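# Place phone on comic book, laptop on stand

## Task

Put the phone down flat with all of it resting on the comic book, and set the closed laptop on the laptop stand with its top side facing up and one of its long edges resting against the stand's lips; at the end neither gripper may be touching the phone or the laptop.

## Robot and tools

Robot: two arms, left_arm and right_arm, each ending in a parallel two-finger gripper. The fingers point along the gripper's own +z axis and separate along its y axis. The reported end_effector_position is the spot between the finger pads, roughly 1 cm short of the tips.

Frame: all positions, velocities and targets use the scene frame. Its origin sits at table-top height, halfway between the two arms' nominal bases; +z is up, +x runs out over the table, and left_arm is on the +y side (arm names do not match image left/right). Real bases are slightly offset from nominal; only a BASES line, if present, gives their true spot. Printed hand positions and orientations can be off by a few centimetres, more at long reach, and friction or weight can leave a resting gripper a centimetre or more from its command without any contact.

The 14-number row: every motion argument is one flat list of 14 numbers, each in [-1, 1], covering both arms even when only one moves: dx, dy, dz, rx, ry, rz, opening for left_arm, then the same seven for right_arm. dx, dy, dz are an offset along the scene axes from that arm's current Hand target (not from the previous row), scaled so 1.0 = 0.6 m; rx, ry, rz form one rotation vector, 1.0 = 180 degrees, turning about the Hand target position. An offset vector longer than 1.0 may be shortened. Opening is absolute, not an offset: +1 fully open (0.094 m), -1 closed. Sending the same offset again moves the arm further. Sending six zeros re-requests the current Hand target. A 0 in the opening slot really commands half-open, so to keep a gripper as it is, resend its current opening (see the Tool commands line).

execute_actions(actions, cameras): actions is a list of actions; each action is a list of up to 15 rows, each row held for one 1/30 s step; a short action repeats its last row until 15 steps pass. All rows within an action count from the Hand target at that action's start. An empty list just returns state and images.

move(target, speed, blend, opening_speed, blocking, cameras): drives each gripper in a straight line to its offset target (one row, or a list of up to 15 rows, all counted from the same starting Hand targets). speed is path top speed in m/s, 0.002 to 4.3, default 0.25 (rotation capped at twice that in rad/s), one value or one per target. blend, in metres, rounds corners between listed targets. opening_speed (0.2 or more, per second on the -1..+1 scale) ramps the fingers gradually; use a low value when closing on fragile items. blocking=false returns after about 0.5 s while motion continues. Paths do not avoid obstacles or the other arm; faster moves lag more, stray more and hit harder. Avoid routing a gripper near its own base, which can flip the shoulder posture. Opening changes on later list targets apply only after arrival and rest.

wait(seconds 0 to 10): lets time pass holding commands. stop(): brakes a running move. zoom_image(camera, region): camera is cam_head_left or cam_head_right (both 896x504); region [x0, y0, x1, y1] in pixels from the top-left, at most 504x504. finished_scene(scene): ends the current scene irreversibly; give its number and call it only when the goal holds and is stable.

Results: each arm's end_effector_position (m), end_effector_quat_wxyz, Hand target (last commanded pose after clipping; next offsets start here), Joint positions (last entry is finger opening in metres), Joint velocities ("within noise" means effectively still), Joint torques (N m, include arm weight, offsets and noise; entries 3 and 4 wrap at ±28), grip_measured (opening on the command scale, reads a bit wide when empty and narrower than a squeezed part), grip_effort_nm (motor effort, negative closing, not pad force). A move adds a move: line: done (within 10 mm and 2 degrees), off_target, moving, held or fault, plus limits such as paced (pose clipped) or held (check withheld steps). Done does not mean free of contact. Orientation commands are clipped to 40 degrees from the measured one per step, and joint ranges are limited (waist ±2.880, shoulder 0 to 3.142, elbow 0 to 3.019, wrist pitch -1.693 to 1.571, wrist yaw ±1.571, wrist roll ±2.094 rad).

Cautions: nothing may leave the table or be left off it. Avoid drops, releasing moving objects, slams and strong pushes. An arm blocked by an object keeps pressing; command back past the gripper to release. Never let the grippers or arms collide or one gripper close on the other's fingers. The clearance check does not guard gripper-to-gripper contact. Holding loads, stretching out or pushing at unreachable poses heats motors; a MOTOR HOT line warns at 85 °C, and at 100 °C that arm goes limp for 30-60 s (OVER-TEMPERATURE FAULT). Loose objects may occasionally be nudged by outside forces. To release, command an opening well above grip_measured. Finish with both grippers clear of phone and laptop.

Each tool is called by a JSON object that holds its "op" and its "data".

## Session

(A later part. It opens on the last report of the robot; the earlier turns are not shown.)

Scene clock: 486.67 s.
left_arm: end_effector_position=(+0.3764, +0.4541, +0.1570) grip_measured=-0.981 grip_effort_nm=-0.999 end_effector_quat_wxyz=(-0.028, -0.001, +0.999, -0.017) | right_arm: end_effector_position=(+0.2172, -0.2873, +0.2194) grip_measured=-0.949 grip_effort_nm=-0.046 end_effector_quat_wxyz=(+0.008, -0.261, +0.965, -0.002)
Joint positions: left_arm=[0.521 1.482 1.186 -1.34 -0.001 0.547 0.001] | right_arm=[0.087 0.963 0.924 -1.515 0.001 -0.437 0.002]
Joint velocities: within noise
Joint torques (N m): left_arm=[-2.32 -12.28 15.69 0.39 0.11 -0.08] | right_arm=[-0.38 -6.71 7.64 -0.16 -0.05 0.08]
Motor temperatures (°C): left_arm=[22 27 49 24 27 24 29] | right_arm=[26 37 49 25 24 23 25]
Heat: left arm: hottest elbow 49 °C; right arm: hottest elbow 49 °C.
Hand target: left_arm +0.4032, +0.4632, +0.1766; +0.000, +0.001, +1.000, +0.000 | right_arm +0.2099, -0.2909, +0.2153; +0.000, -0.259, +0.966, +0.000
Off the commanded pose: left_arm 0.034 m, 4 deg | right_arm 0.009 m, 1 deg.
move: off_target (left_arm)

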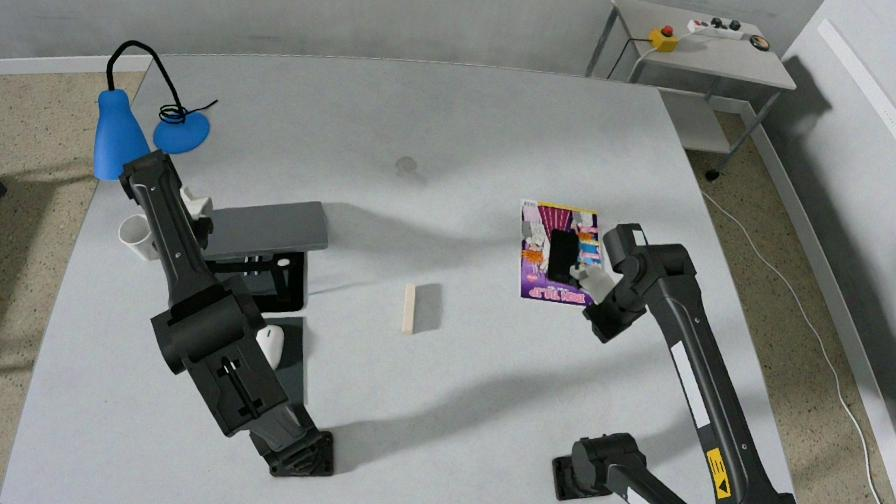

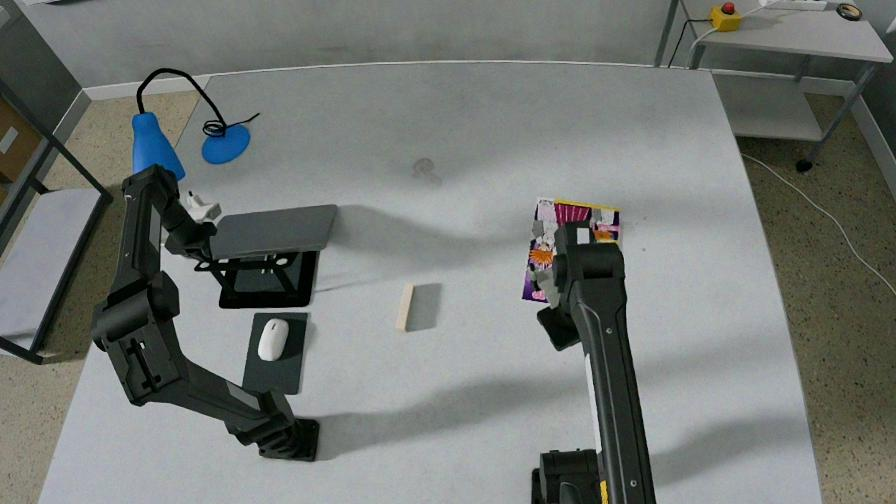

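{"op": "move", "data": {"target": [[0.03,0.0,0.0,0,0,0,-1,0,0,0,0,0,0,-0.95]], "speed": 0.04}}

{"op": "zoom_image", "data": {"camera": "cam_head_left", "region": [160, 170, 360, 320]}}

{"op": "zoom_image", "data": {"camera": "cam_head_right", "region": [160, 170, 360, 320]}}

Scene clock: 490.43 s.
left_arm: end_effector_position=(+0.3949, +0.4554, +0.1570) grip_measured=-0.981 grip_effort_nm=-0.999 end_effector_quat_wxyz=(-0.027, -0.001, +1.000, -0.015) | right_arm: end_effector_position=(+0.2172, -0.2874, +0.2194) grip_measured=-0.949 grip_effort_nm=-0.051 end_effector_quat_wxyz=(+0.008, -0.261, +0.965, -0.002)
Joint positions: left_arm=[0.5 1.521 1.23 -1.34 -0.001 0.527 0.001] | right_arm=[0.086 0.963 0.924 -1.515 0.001 -0.437 0.002]
Joint velocities: within noise
Joint torques (N m): left_arm=[-2.2 -13.16 15.6 0.5 0.1 -0.05] | right_arm=[-0.32 -6.71 7.65 -0.16 -0.05 0.09]
Motor temperatures (°C): left_arm=[22 27 49 24 27 24 29] | right_arm=[26 37 49 25 24 23 25]
Heat: left arm: hottest elbow 49 °C; right arm: hottest elbow 49 °C.
Hand target: left_arm +0.4212, +0.4633, +0.1766; +0.000, +0.000, +1.000, +0.000 | right_arm +0.2099, -0.2910, +0.2153; +0.000, -0.259, +0.966, +0.000
Off the commanded pose: left_arm 0.034 m, 4 deg | right_arm 0.009 m, 1 deg.
move: off_target (left_arm)

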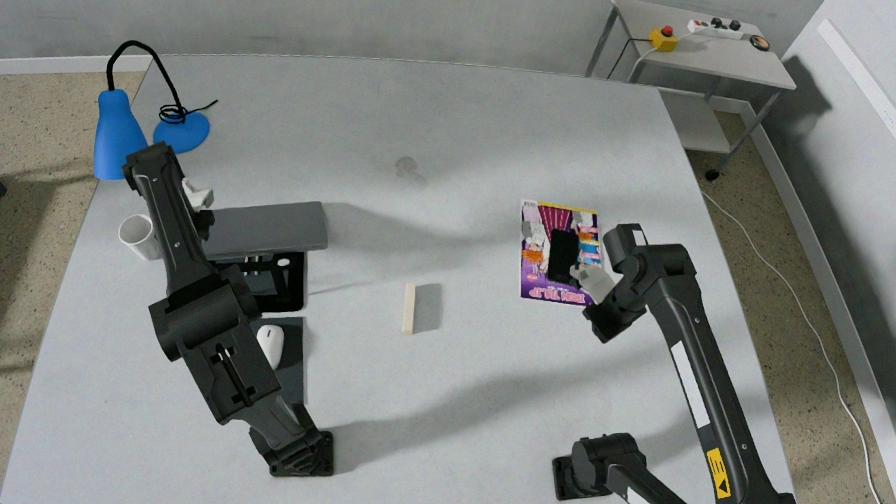

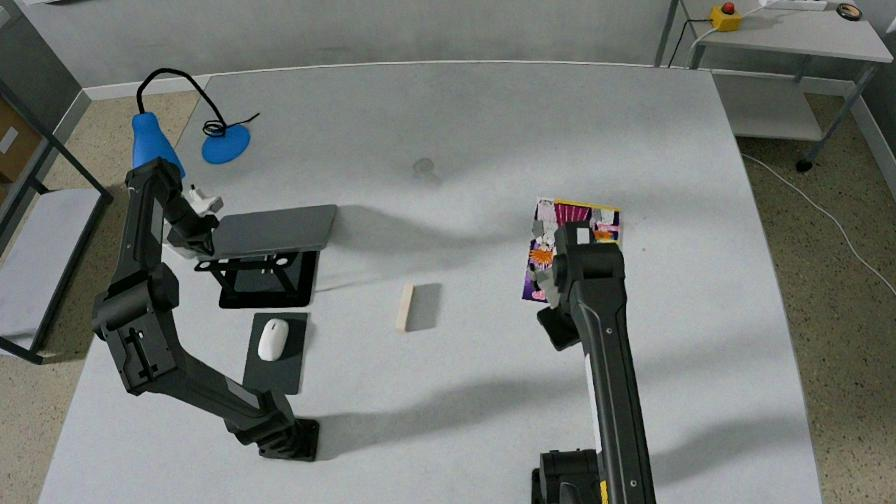

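Scaled by 2.520.

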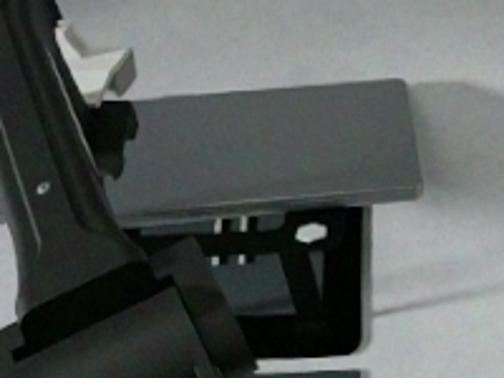

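Scaled by 2.520.

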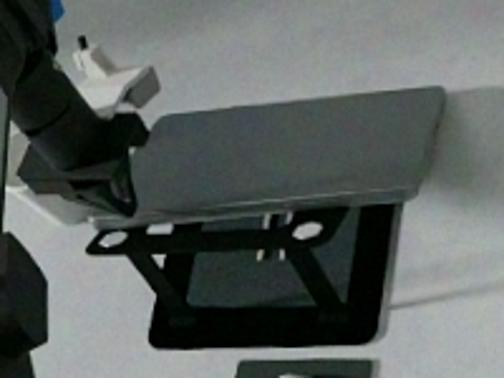

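{"op": "move", "data": {"target": [[-0.07,0.0,0.0,0,0,0,-1,0,0,0,0,0,0,-0.95],[-0.07,0.0,-0.025,0,0,0,-1,0,0,0,0,0,0,-0.95],[-0.03,0.0,-0.025,0,0,0,-1,0,0,0,0,0,0,-0.95]], "speed": 0.05}}

{"op": "zoom_image", "data": {"camera": "cam_head_left", "region": [160, 170, 360, 320]}}

{"op": "zoom_image", "data": {"camera": "cam_head_right", "region": [160, 170, 360, 320]}}

Scene clock: 496.03 s.
left_arm: end_effector_position=(+0.3845, +0.4594, +0.1494) grip_measured=-0.981 grip_effort_nm=-1.004 end_effector_quat_wxyz=(-0.018, -0.002, +1.000, -0.011) | right_arm: end_effector_position=(+0.2172, -0.2874, +0.2194) grip_measured=-0.949 grip_effort_nm=-0.051 end_effector_quat_wxyz=(+0.008, -0.261, +0.965, -0.002)
Joint positions: left_arm=[0.521 1.498 1.184 -1.299 -0.001 0.547 0.001] | right_arm=[0.086 0.963 0.924 -1.515 0.001 -0.437 0.002]
Joint velocities: within noise
Joint torques (N m): left_arm=[-2.32 -12.69 13.19 0.68 0.07 -0.04] | right_arm=[-0.38 -6.65 7.62 -0.17 -0.05 0.09]
Motor temperatures (°C): left_arm=[22 27 49 24 27 24 29] | right_arm=[26 37 49 25 24 23 25]
Heat: left arm: hottest elbow 49 °C; right arm: hottest elbow 49 °C.
Hand target: left_arm +0.4031, +0.4633, +0.1617; +0.001, +0.000, +1.000, +0.000 | right_arm +0.2099, -0.2910, +0.2153; +0.000, -0.259, +0.966, +0.000
Off the commanded pose: left_arm 0.023 m, 3 deg | right_arm 0.009 m, 1 deg.
move: off_target (left_arm)

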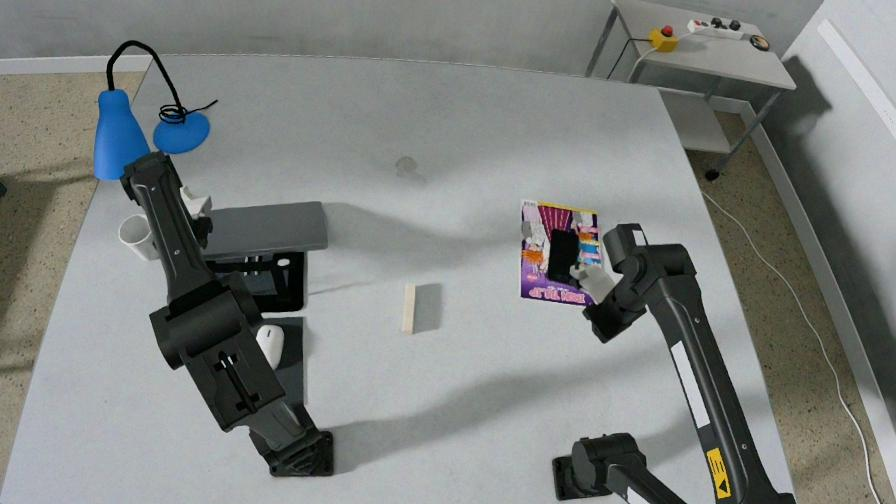

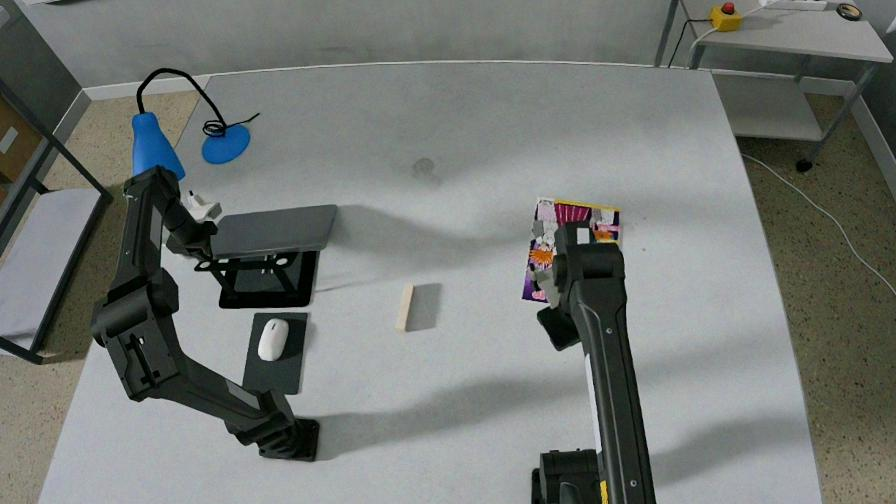

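Scaled by 2.520.

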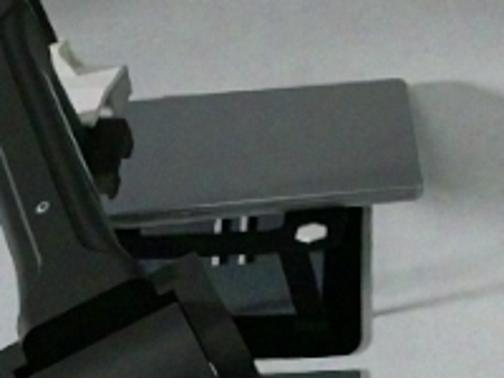

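Scaled by 2.520.

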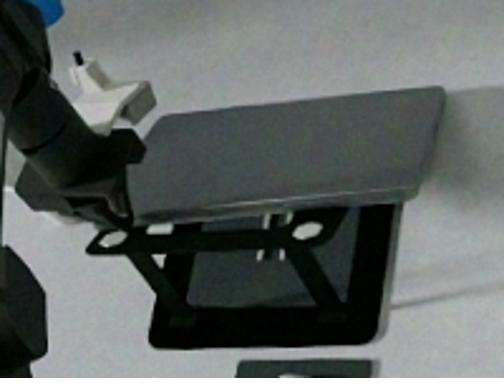

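{"op": "move", "data": {"target": [[0.03,0.0,-0.008,0,0,0,-1,0,0,0,0,0,0,-0.95]], "speed": 0.04}}

{"op": "zoom_image", "data": {"camera": "cam_head_left", "region": [160, 170, 360, 320]}}

{"op": "zoom_image", "data": {"camera": "cam_head_right", "region": [160, 170, 360, 320]}}

Scene clock: 500.47 s.
left_arm: end_effector_position=(+0.3871, +0.4567, +0.1456) grip_measured=-0.981 grip_effort_nm=-1.004 end_effector_quat_wxyz=(-0.025, -0.007, +1.000, -0.012) | right_arm: end_effector_position=(+0.2172, -0.2874, +0.2194) grip_measured=-0.949 grip_effort_nm=-0.051 end_effector_quat_wxyz=(+0.008, -0.261, +0.965, -0.002)
Joint positions: left_arm=[0.512 1.511 1.187 -1.302 -0.004 0.526 0.001] | right_arm=[0.086 0.963 0.924 -1.515 0.001 -0.437 0.002]
Joint velocities: within noise
Joint torques (N m): left_arm=[-3.02 -10.52 16.06 1.01 0.25 -0.09] | right_arm=[-0.38 -6.71 7.65 -0.16 -0.05 0.09]
Motor temperatures (°C): left_arm=[22 27 49 24 27 24 29] | right_arm=[26 37 49 25 24 23 25]
Heat: left arm: hottest elbow 49 °C; right arm: hottest elbow 49 °C.
Hand target: left_arm +0.4211, +0.4633, +0.1569; +0.001, +0.000, +1.000, +0.000 | right_arm +0.2099, -0.2910, +0.2153; +0.000, -0.259, +0.966, +0.000
Off the commanded pose: left_arm 0.036 m, 3 deg | right_arm 0.009 m, 1 deg.
move: off_target (left_arm)

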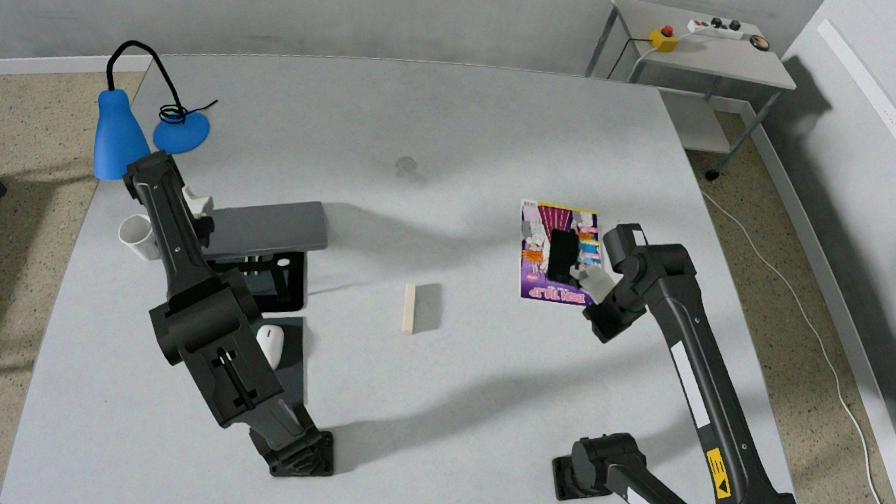

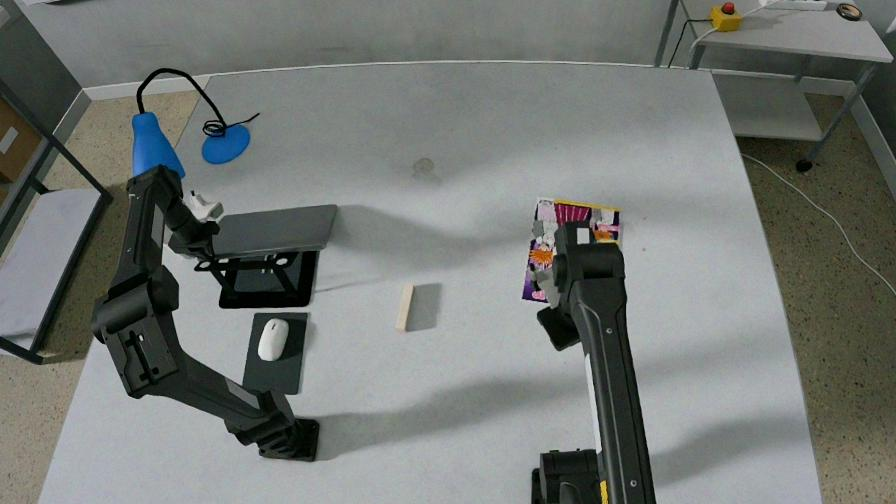

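Scaled by 2.520.

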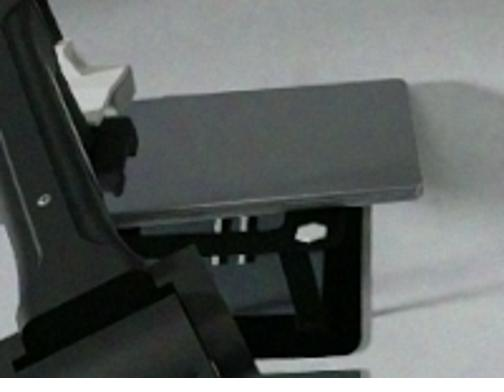

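Scaled by 2.520.

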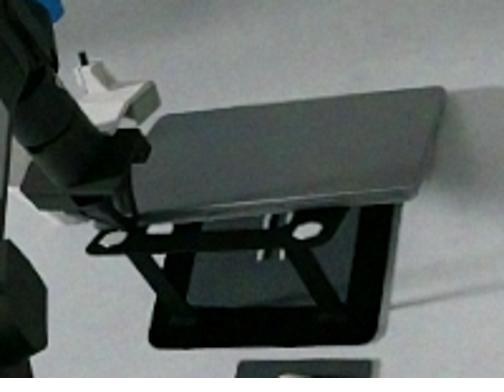

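{"op": "move", "data": {"target": [[0.04,0.0,0,0,0,0,-1,0,0,0,0,0,0,-0.95]], "speed": 0.03}}

{"op": "zoom_image", "data": {"camera": "cam_head_left", "region": [160, 170, 360, 320]}}

{"op": "zoom_image", "data": {"camera": "cam_head_right", "region": [160, 170, 360, 320]}}

Scene clock: 503.50 s.
left_arm: end_effector_position=(+0.4029, +0.4639, +0.1405) grip_measured=-0.981 grip_effort_nm=-1.004 end_effector_quat_wxyz=(-0.035, -0.015, +0.999, -0.011) | right_arm: end_effector_position=(+0.2172, -0.2874, +0.2194) grip_measured=-0.949 grip_effort_nm=-0.046 end_effector_quat_wxyz=(+0.008, -0.261, +0.965, -0.002)
Joint positions: left_arm=[0.502 1.569 1.239 -1.312 -0.016 0.5 0.001] | right_arm=[0.086 0.963 0.924 -1.515 0.001 -0.437 0.002]
Joint velocities: within noise
Joint torques (N m): left_arm=[-4.6 -12.86 16.61 0.68 0.65 -0.08] | right_arm=[-0.38 -6.71 7.64 -0.16 -0.05 0.09]
Motor temperatures (°C): left_arm=[22 27 49 24 27 24 29] | right_arm=[26 37 48 25 24 23 25]
Heat: left arm: hottest elbow 49 °C; right arm: hottest elbow 48 °C.
Hand target: left_arm +0.4452, +0.4633, +0.1568; +0.001, +0.000, +1.000, +0.000 | right_arm +0.2099, -0.2910, +0.2153; +0.000, -0.259, +0.966, +0.000
Off the commanded pose: left_arm 0.045 m, 5 deg | right_arm 0.009 m, 1 deg.
move: off_target (left_arm)

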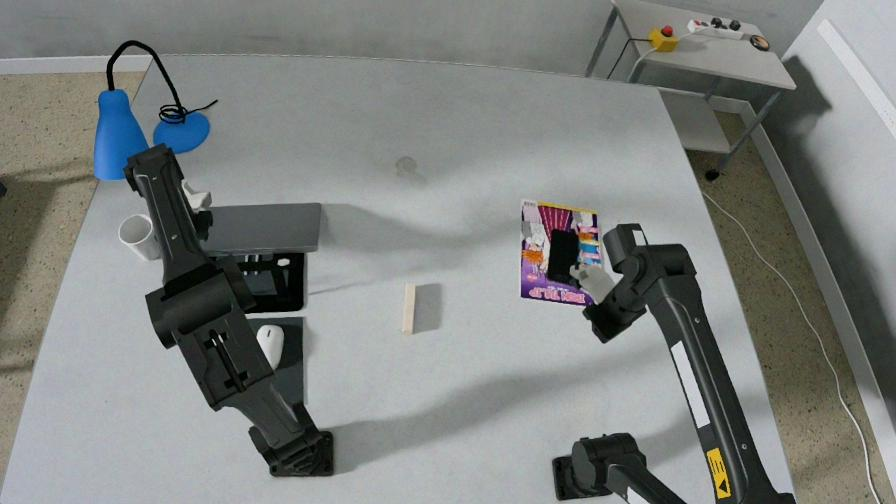

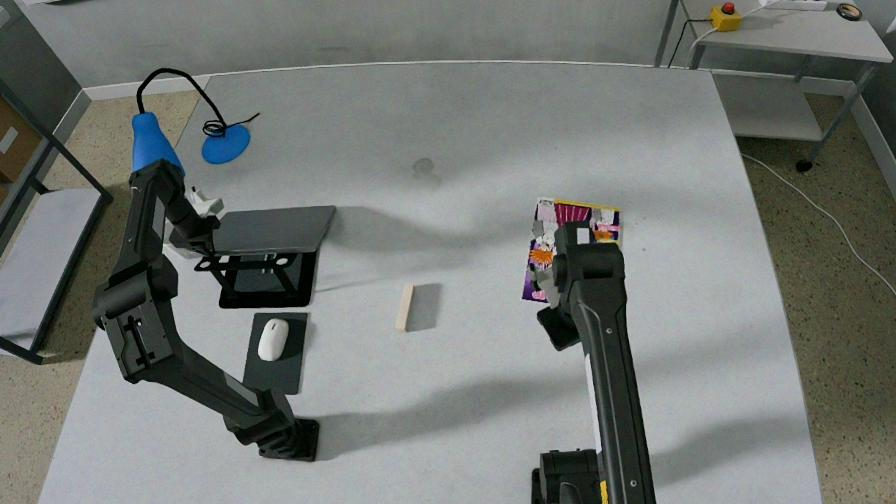

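Scaled by 2.520.

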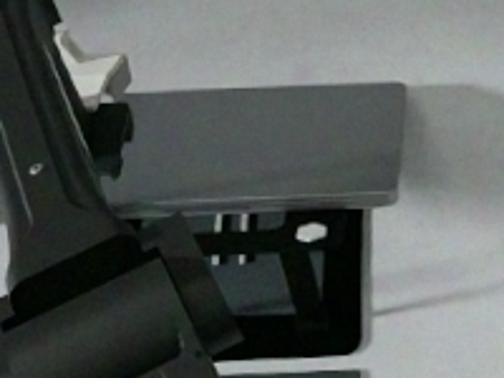

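Scaled by 2.520.

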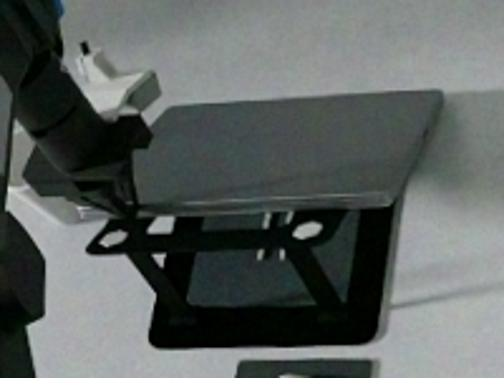

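{"op": "move", "data": {"target": [[-0.09,0.0,0.0,0,0,0,-1,0,0,0,0,0,0,-0.95],[-0.17,0.02,0.03,0,0,0,-1,0,0,0,0,0,0,-0.95],[-0.2,0.02,0.15,0,0,0,-1,0,0,0,0,0,0,-0.95]], "speed": [0.06,0.15,0.2]}}

{"op": "zoom_image", "data": {"camera": "cam_head_left", "region": [160, 170, 360, 320]}}

{"op": "zoom_image", "data": {"camera": "cam_head_right", "region": [160, 170, 360, 320]}}

Scene clock: 511.27 s.
left_arm: end_effector_position=(+0.3151, +0.4613, +0.2187) grip_measured=-0.981 grip_effort_nm=-1.004 end_effector_quat_wxyz=(-0.027, +0.002, +0.999, -0.018) | right_arm: end_effector_position=(+0.2172, -0.2874, +0.2194) grip_measured=-0.949 grip_effort_nm=-0.051 end_effector_quat_wxyz=(+0.008, -0.261, +0.965, -0.002)
Joint positions: left_arm=[0.626 1.326 1.194 -1.503 -0.003 0.66 0.001] | right_arm=[0.086 0.963 0.924 -1.515 0.001 -0.437 0.002]
Joint velocities: within noise
Joint torques (N m): left_arm=[-0.15 -11.58 15.92 -0.21 0.11 0.05] | right_arm=[-0.44 -6.71 7.64 -0.18 -0.04 0.09]
Motor temperatures (°C): left_arm=[22 28 50 24 28 24 29] | right_arm=[26 36 48 25 24 23 25]
Heat: left arm: hottest elbow 50 °C; right arm: hottest elbow 48 °C.
Hand target: left_arm +0.3252, +0.4753, +0.2469; +0.001, +0.000, +1.000, +0.000 | right_arm +0.2099, -0.2910, +0.2153; +0.000, -0.259, +0.966, +0.000
Off the commanded pose: left_arm 0.033 m, 4 deg | right_arm 0.009 m, 1 deg.
move: off_target (left_arm)

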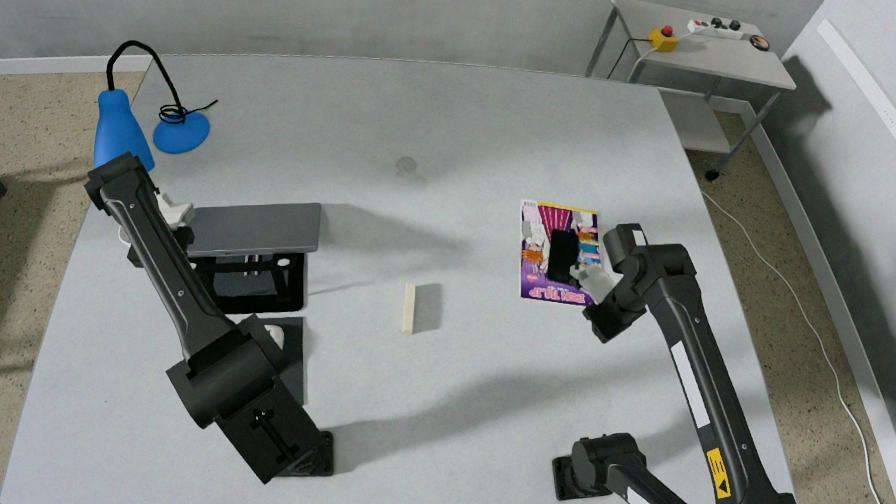

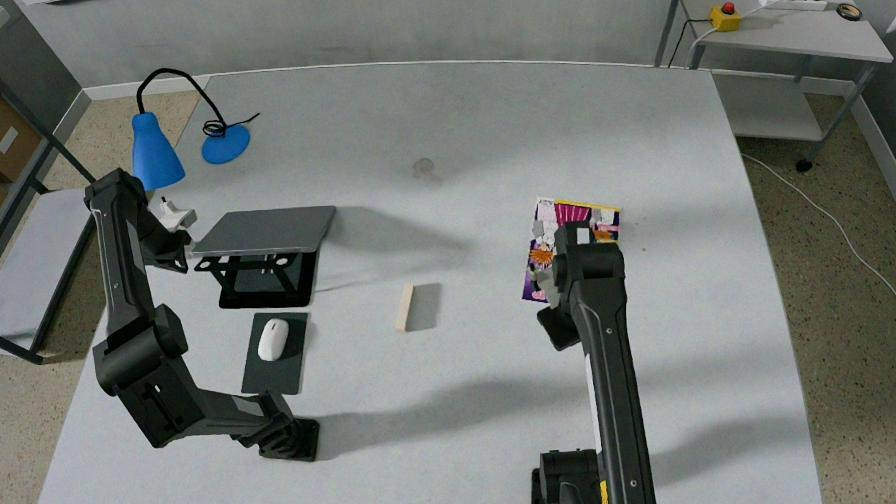

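Scaled by 2.520.

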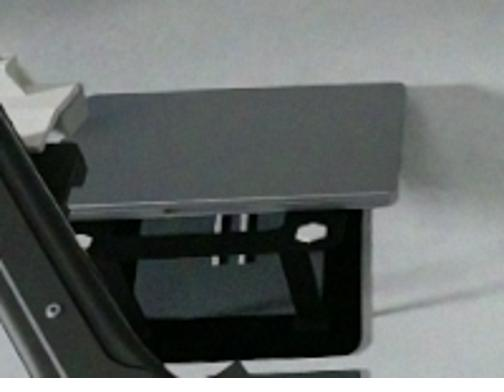

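Scaled by 2.520.

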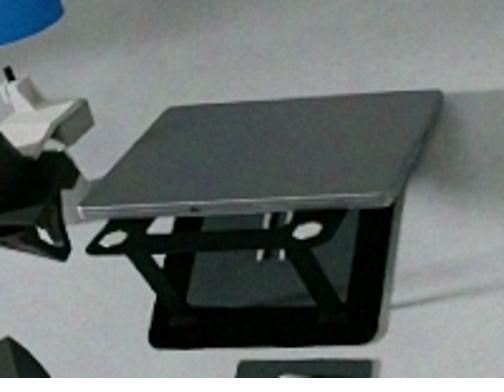

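{"op": "move", "data": {"target": [[-0.05,-0.2,0.05,0,0,0,-1,0,0,0,0,0,0,-0.95],[-0.06,-0.5,0.03,0,0,0,-1,0,0,0,0,0,0,-0.95]], "speed": 0.25, "blend": [0.05,0]}}

{"op": "zoom_image", "data": {"camera": "cam_head_left", "region": [160, 170, 360, 320]}}

{"op": "zoom_image", "data": {"camera": "cam_head_right", "region": [160, 170, 360, 320]}}

{"op": "zoom_image", "data": {"camera": "cam_head_left", "region": [200, 190, 330, 225]}}

{"op": "zoom_image", "data": {"camera": "cam_head_right", "region": [220, 190, 350, 225]}}

Scene clock: 517.23 s.
left_arm: end_effector_position=(+0.2856, +0.1797, +0.2668) grip_measured=-0.981 grip_effort_nm=-1.004 end_effector_quat_wxyz=(-0.001, -0.002, +1.000, -0.001) | right_arm: end_effector_position=(+0.2172, -0.2874, +0.2194) grip_measured=-0.949 grip_effort_nm=-0.046 end_effector_quat_wxyz=(+0.008, -0.261, +0.965, -0.002)
Joint positions: left_arm=[-0.268 1.021 1.083 -1.635 0.002 -0.243 0.001] | right_arm=[0.086 0.963 0.924 -1.515 0.001 -0.437 0.002]
Joint velocities: within noise
Joint torques (N m): left_arm=[-2.26 -5.83 10.36 0.49 -0.17 -0.12] | right_arm=[-0.32 -6.71 7.64 -0.16 -0.06 0.09]
Motor temperatures (°C): left_arm=[22 28 49 24 27 24 30] | right_arm=[26 36 48 25 24 23 25]
Heat: left arm: hottest elbow 49 °C; right arm: hottest elbow 48 °C.
Hand target: left_arm +0.2892, +0.1752, +0.2649; +0.001, +0.001, +1.000, +0.000 | right_arm +0.2099, -0.2910, +0.2153; +0.000, -0.259, +0.966, +0.000
Off the commanded pose: left_arm 0.006 m, 0 deg | right_arm 0.009 m, 1 deg.
move: done

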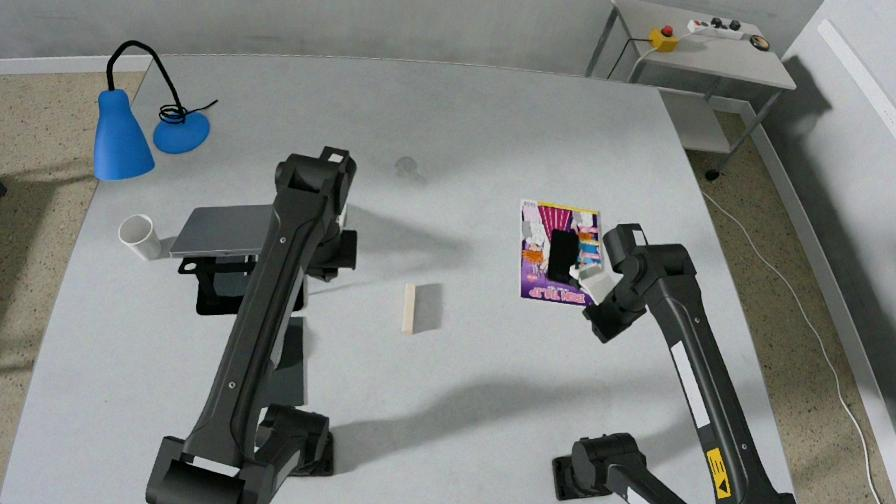

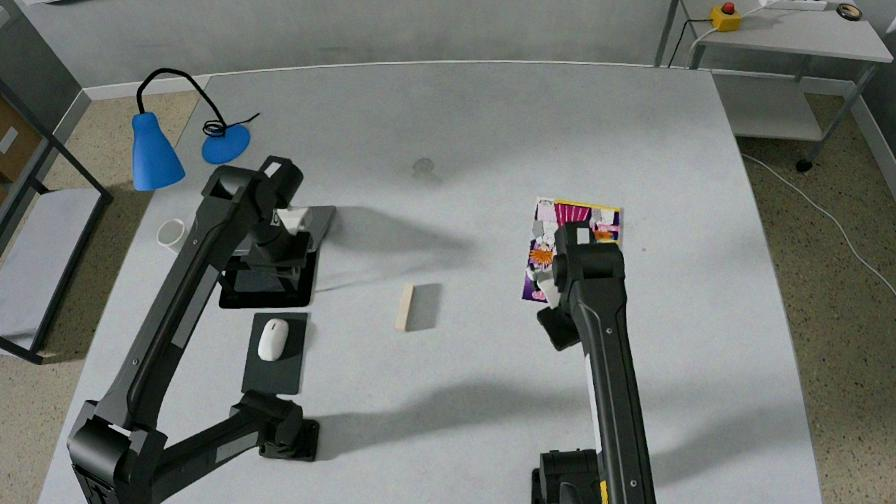

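Scaled by 2.520.

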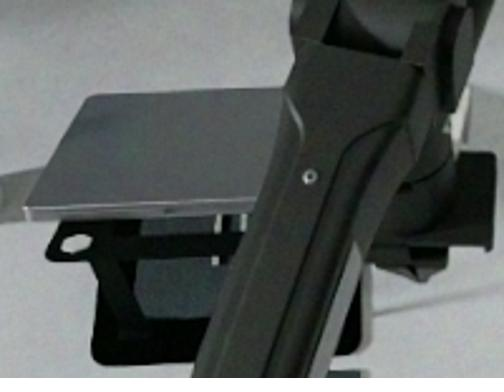

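Scaled by 2.520.

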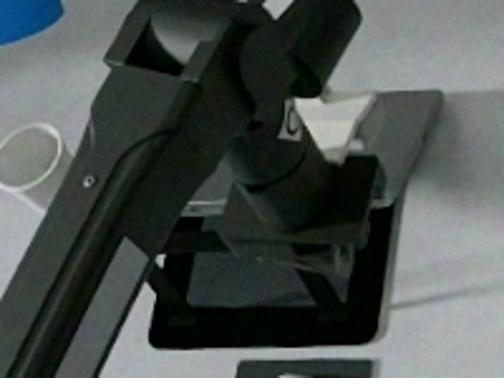

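Scaled by 3.877.

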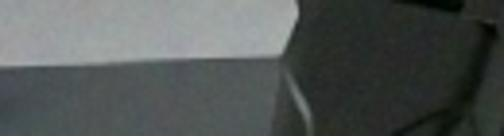

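Scaled by 3.877.

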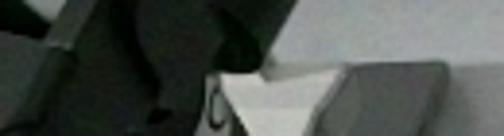

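{"op": "move", "data": {"target": [[-0.1,-0.2,-0.05,0,0,0,-1,0,0,0,0,0,0,-0.95]], "speed": 0.25}}

{"op": "zoom_image", "data": {"camera": "cam_head_left", "region": [160, 170, 360, 320]}}

{"op": "zoom_image", "data": {"camera": "cam_head_right", "region": [160, 170, 360, 320]}}

{"op": "zoom_image", "data": {"camera": "cam_head_left", "region": [200, 190, 330, 225]}}

{"op": "zoom_image", "data": {"camera": "cam_head_right", "region": [220, 190, 350, 225]}}

Scene clock: 521.60 s.
left_arm: end_effector_position=(+0.2296, +0.0597, +0.2387) grip_measured=-0.981 grip_effort_nm=-0.999 end_effector_quat_wxyz=(+0.000, -0.002, +1.000, -0.001) | right_arm: end_effector_position=(+0.2172, -0.2874, +0.2194) grip_measured=-0.949 grip_effort_nm=-0.046 end_effector_quat_wxyz=(+0.008, -0.261, +0.965, -0.002)
Joint positions: left_arm=[-0.77 1.038 1.02 -1.551 0.002 -0.744 0.001] | right_arm=[0.086 0.963 0.924 -1.515 0.001 -0.437 0.002]
Joint velocities: within noise
Joint torques (N m): left_arm=[-2.2 -5.95 10.02 0.83 -0.16 -0.14] | right_arm=[-0.44 -6.71 7.64 -0.17 -0.05 0.08]
Motor temperatures (°C): left_arm=[22 27 49 24 27 24 30] | right_arm=[26 36 48 25 24 23 25]
Heat: left arm: hottest elbow 49 °C; right arm: hottest elbow 48 °C.
Hand target: left_arm +0.2292, +0.0552, +0.2349; +0.001, +0.001, +1.000, +0.000 | right_arm +0.2099, -0.2910, +0.2153; +0.000, -0.259, +0.966, +0.000
Off the commanded pose: left_arm 0.006 m, 0 deg | right_arm 0.009 m, 1 deg.
move: done

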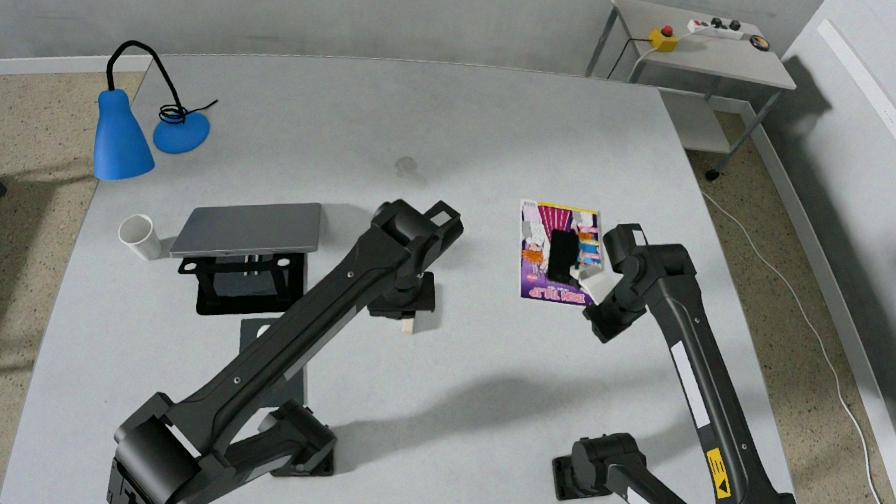

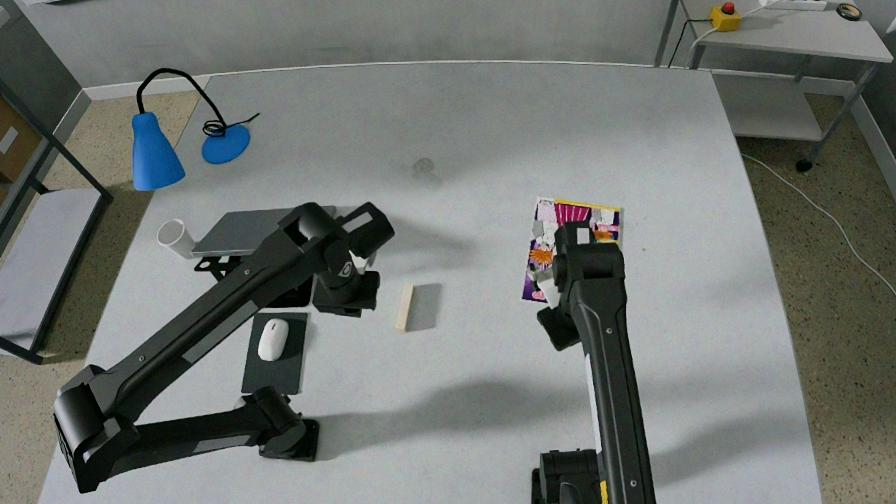

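Scaled by 2.520.

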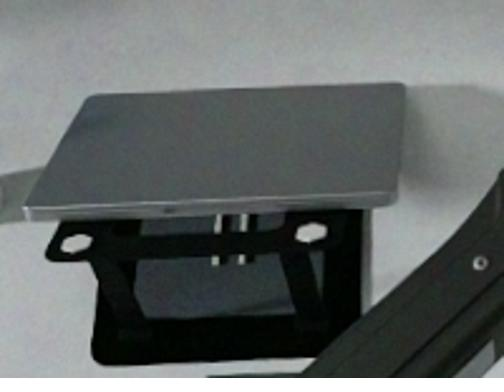

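Scaled by 2.520.

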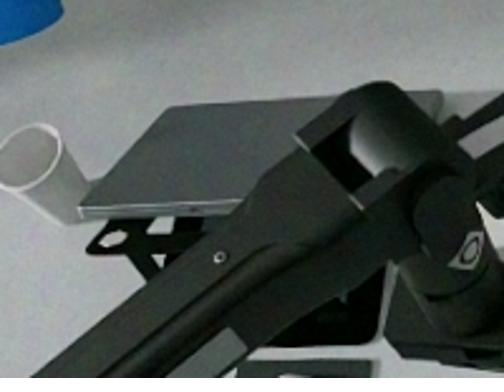

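Scaled by 3.877.

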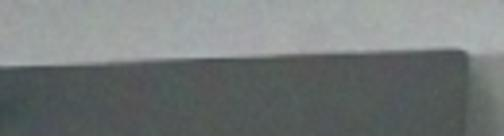

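Scaled by 3.877.

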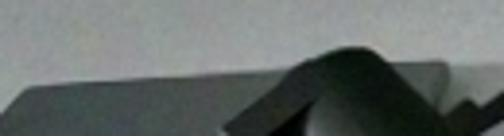

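{"op": "zoom_image", "data": {"camera": "cam_head_left", "region": [500, 180, 660, 320]}}

Scaled by 3.150.

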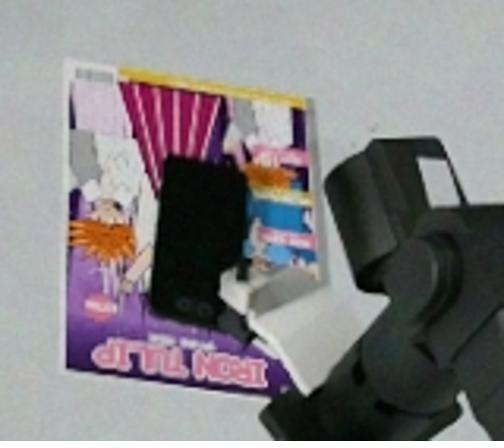

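{"op": "finished_scene", "data": {"scene": 2}}

The scene is finished: the task was done.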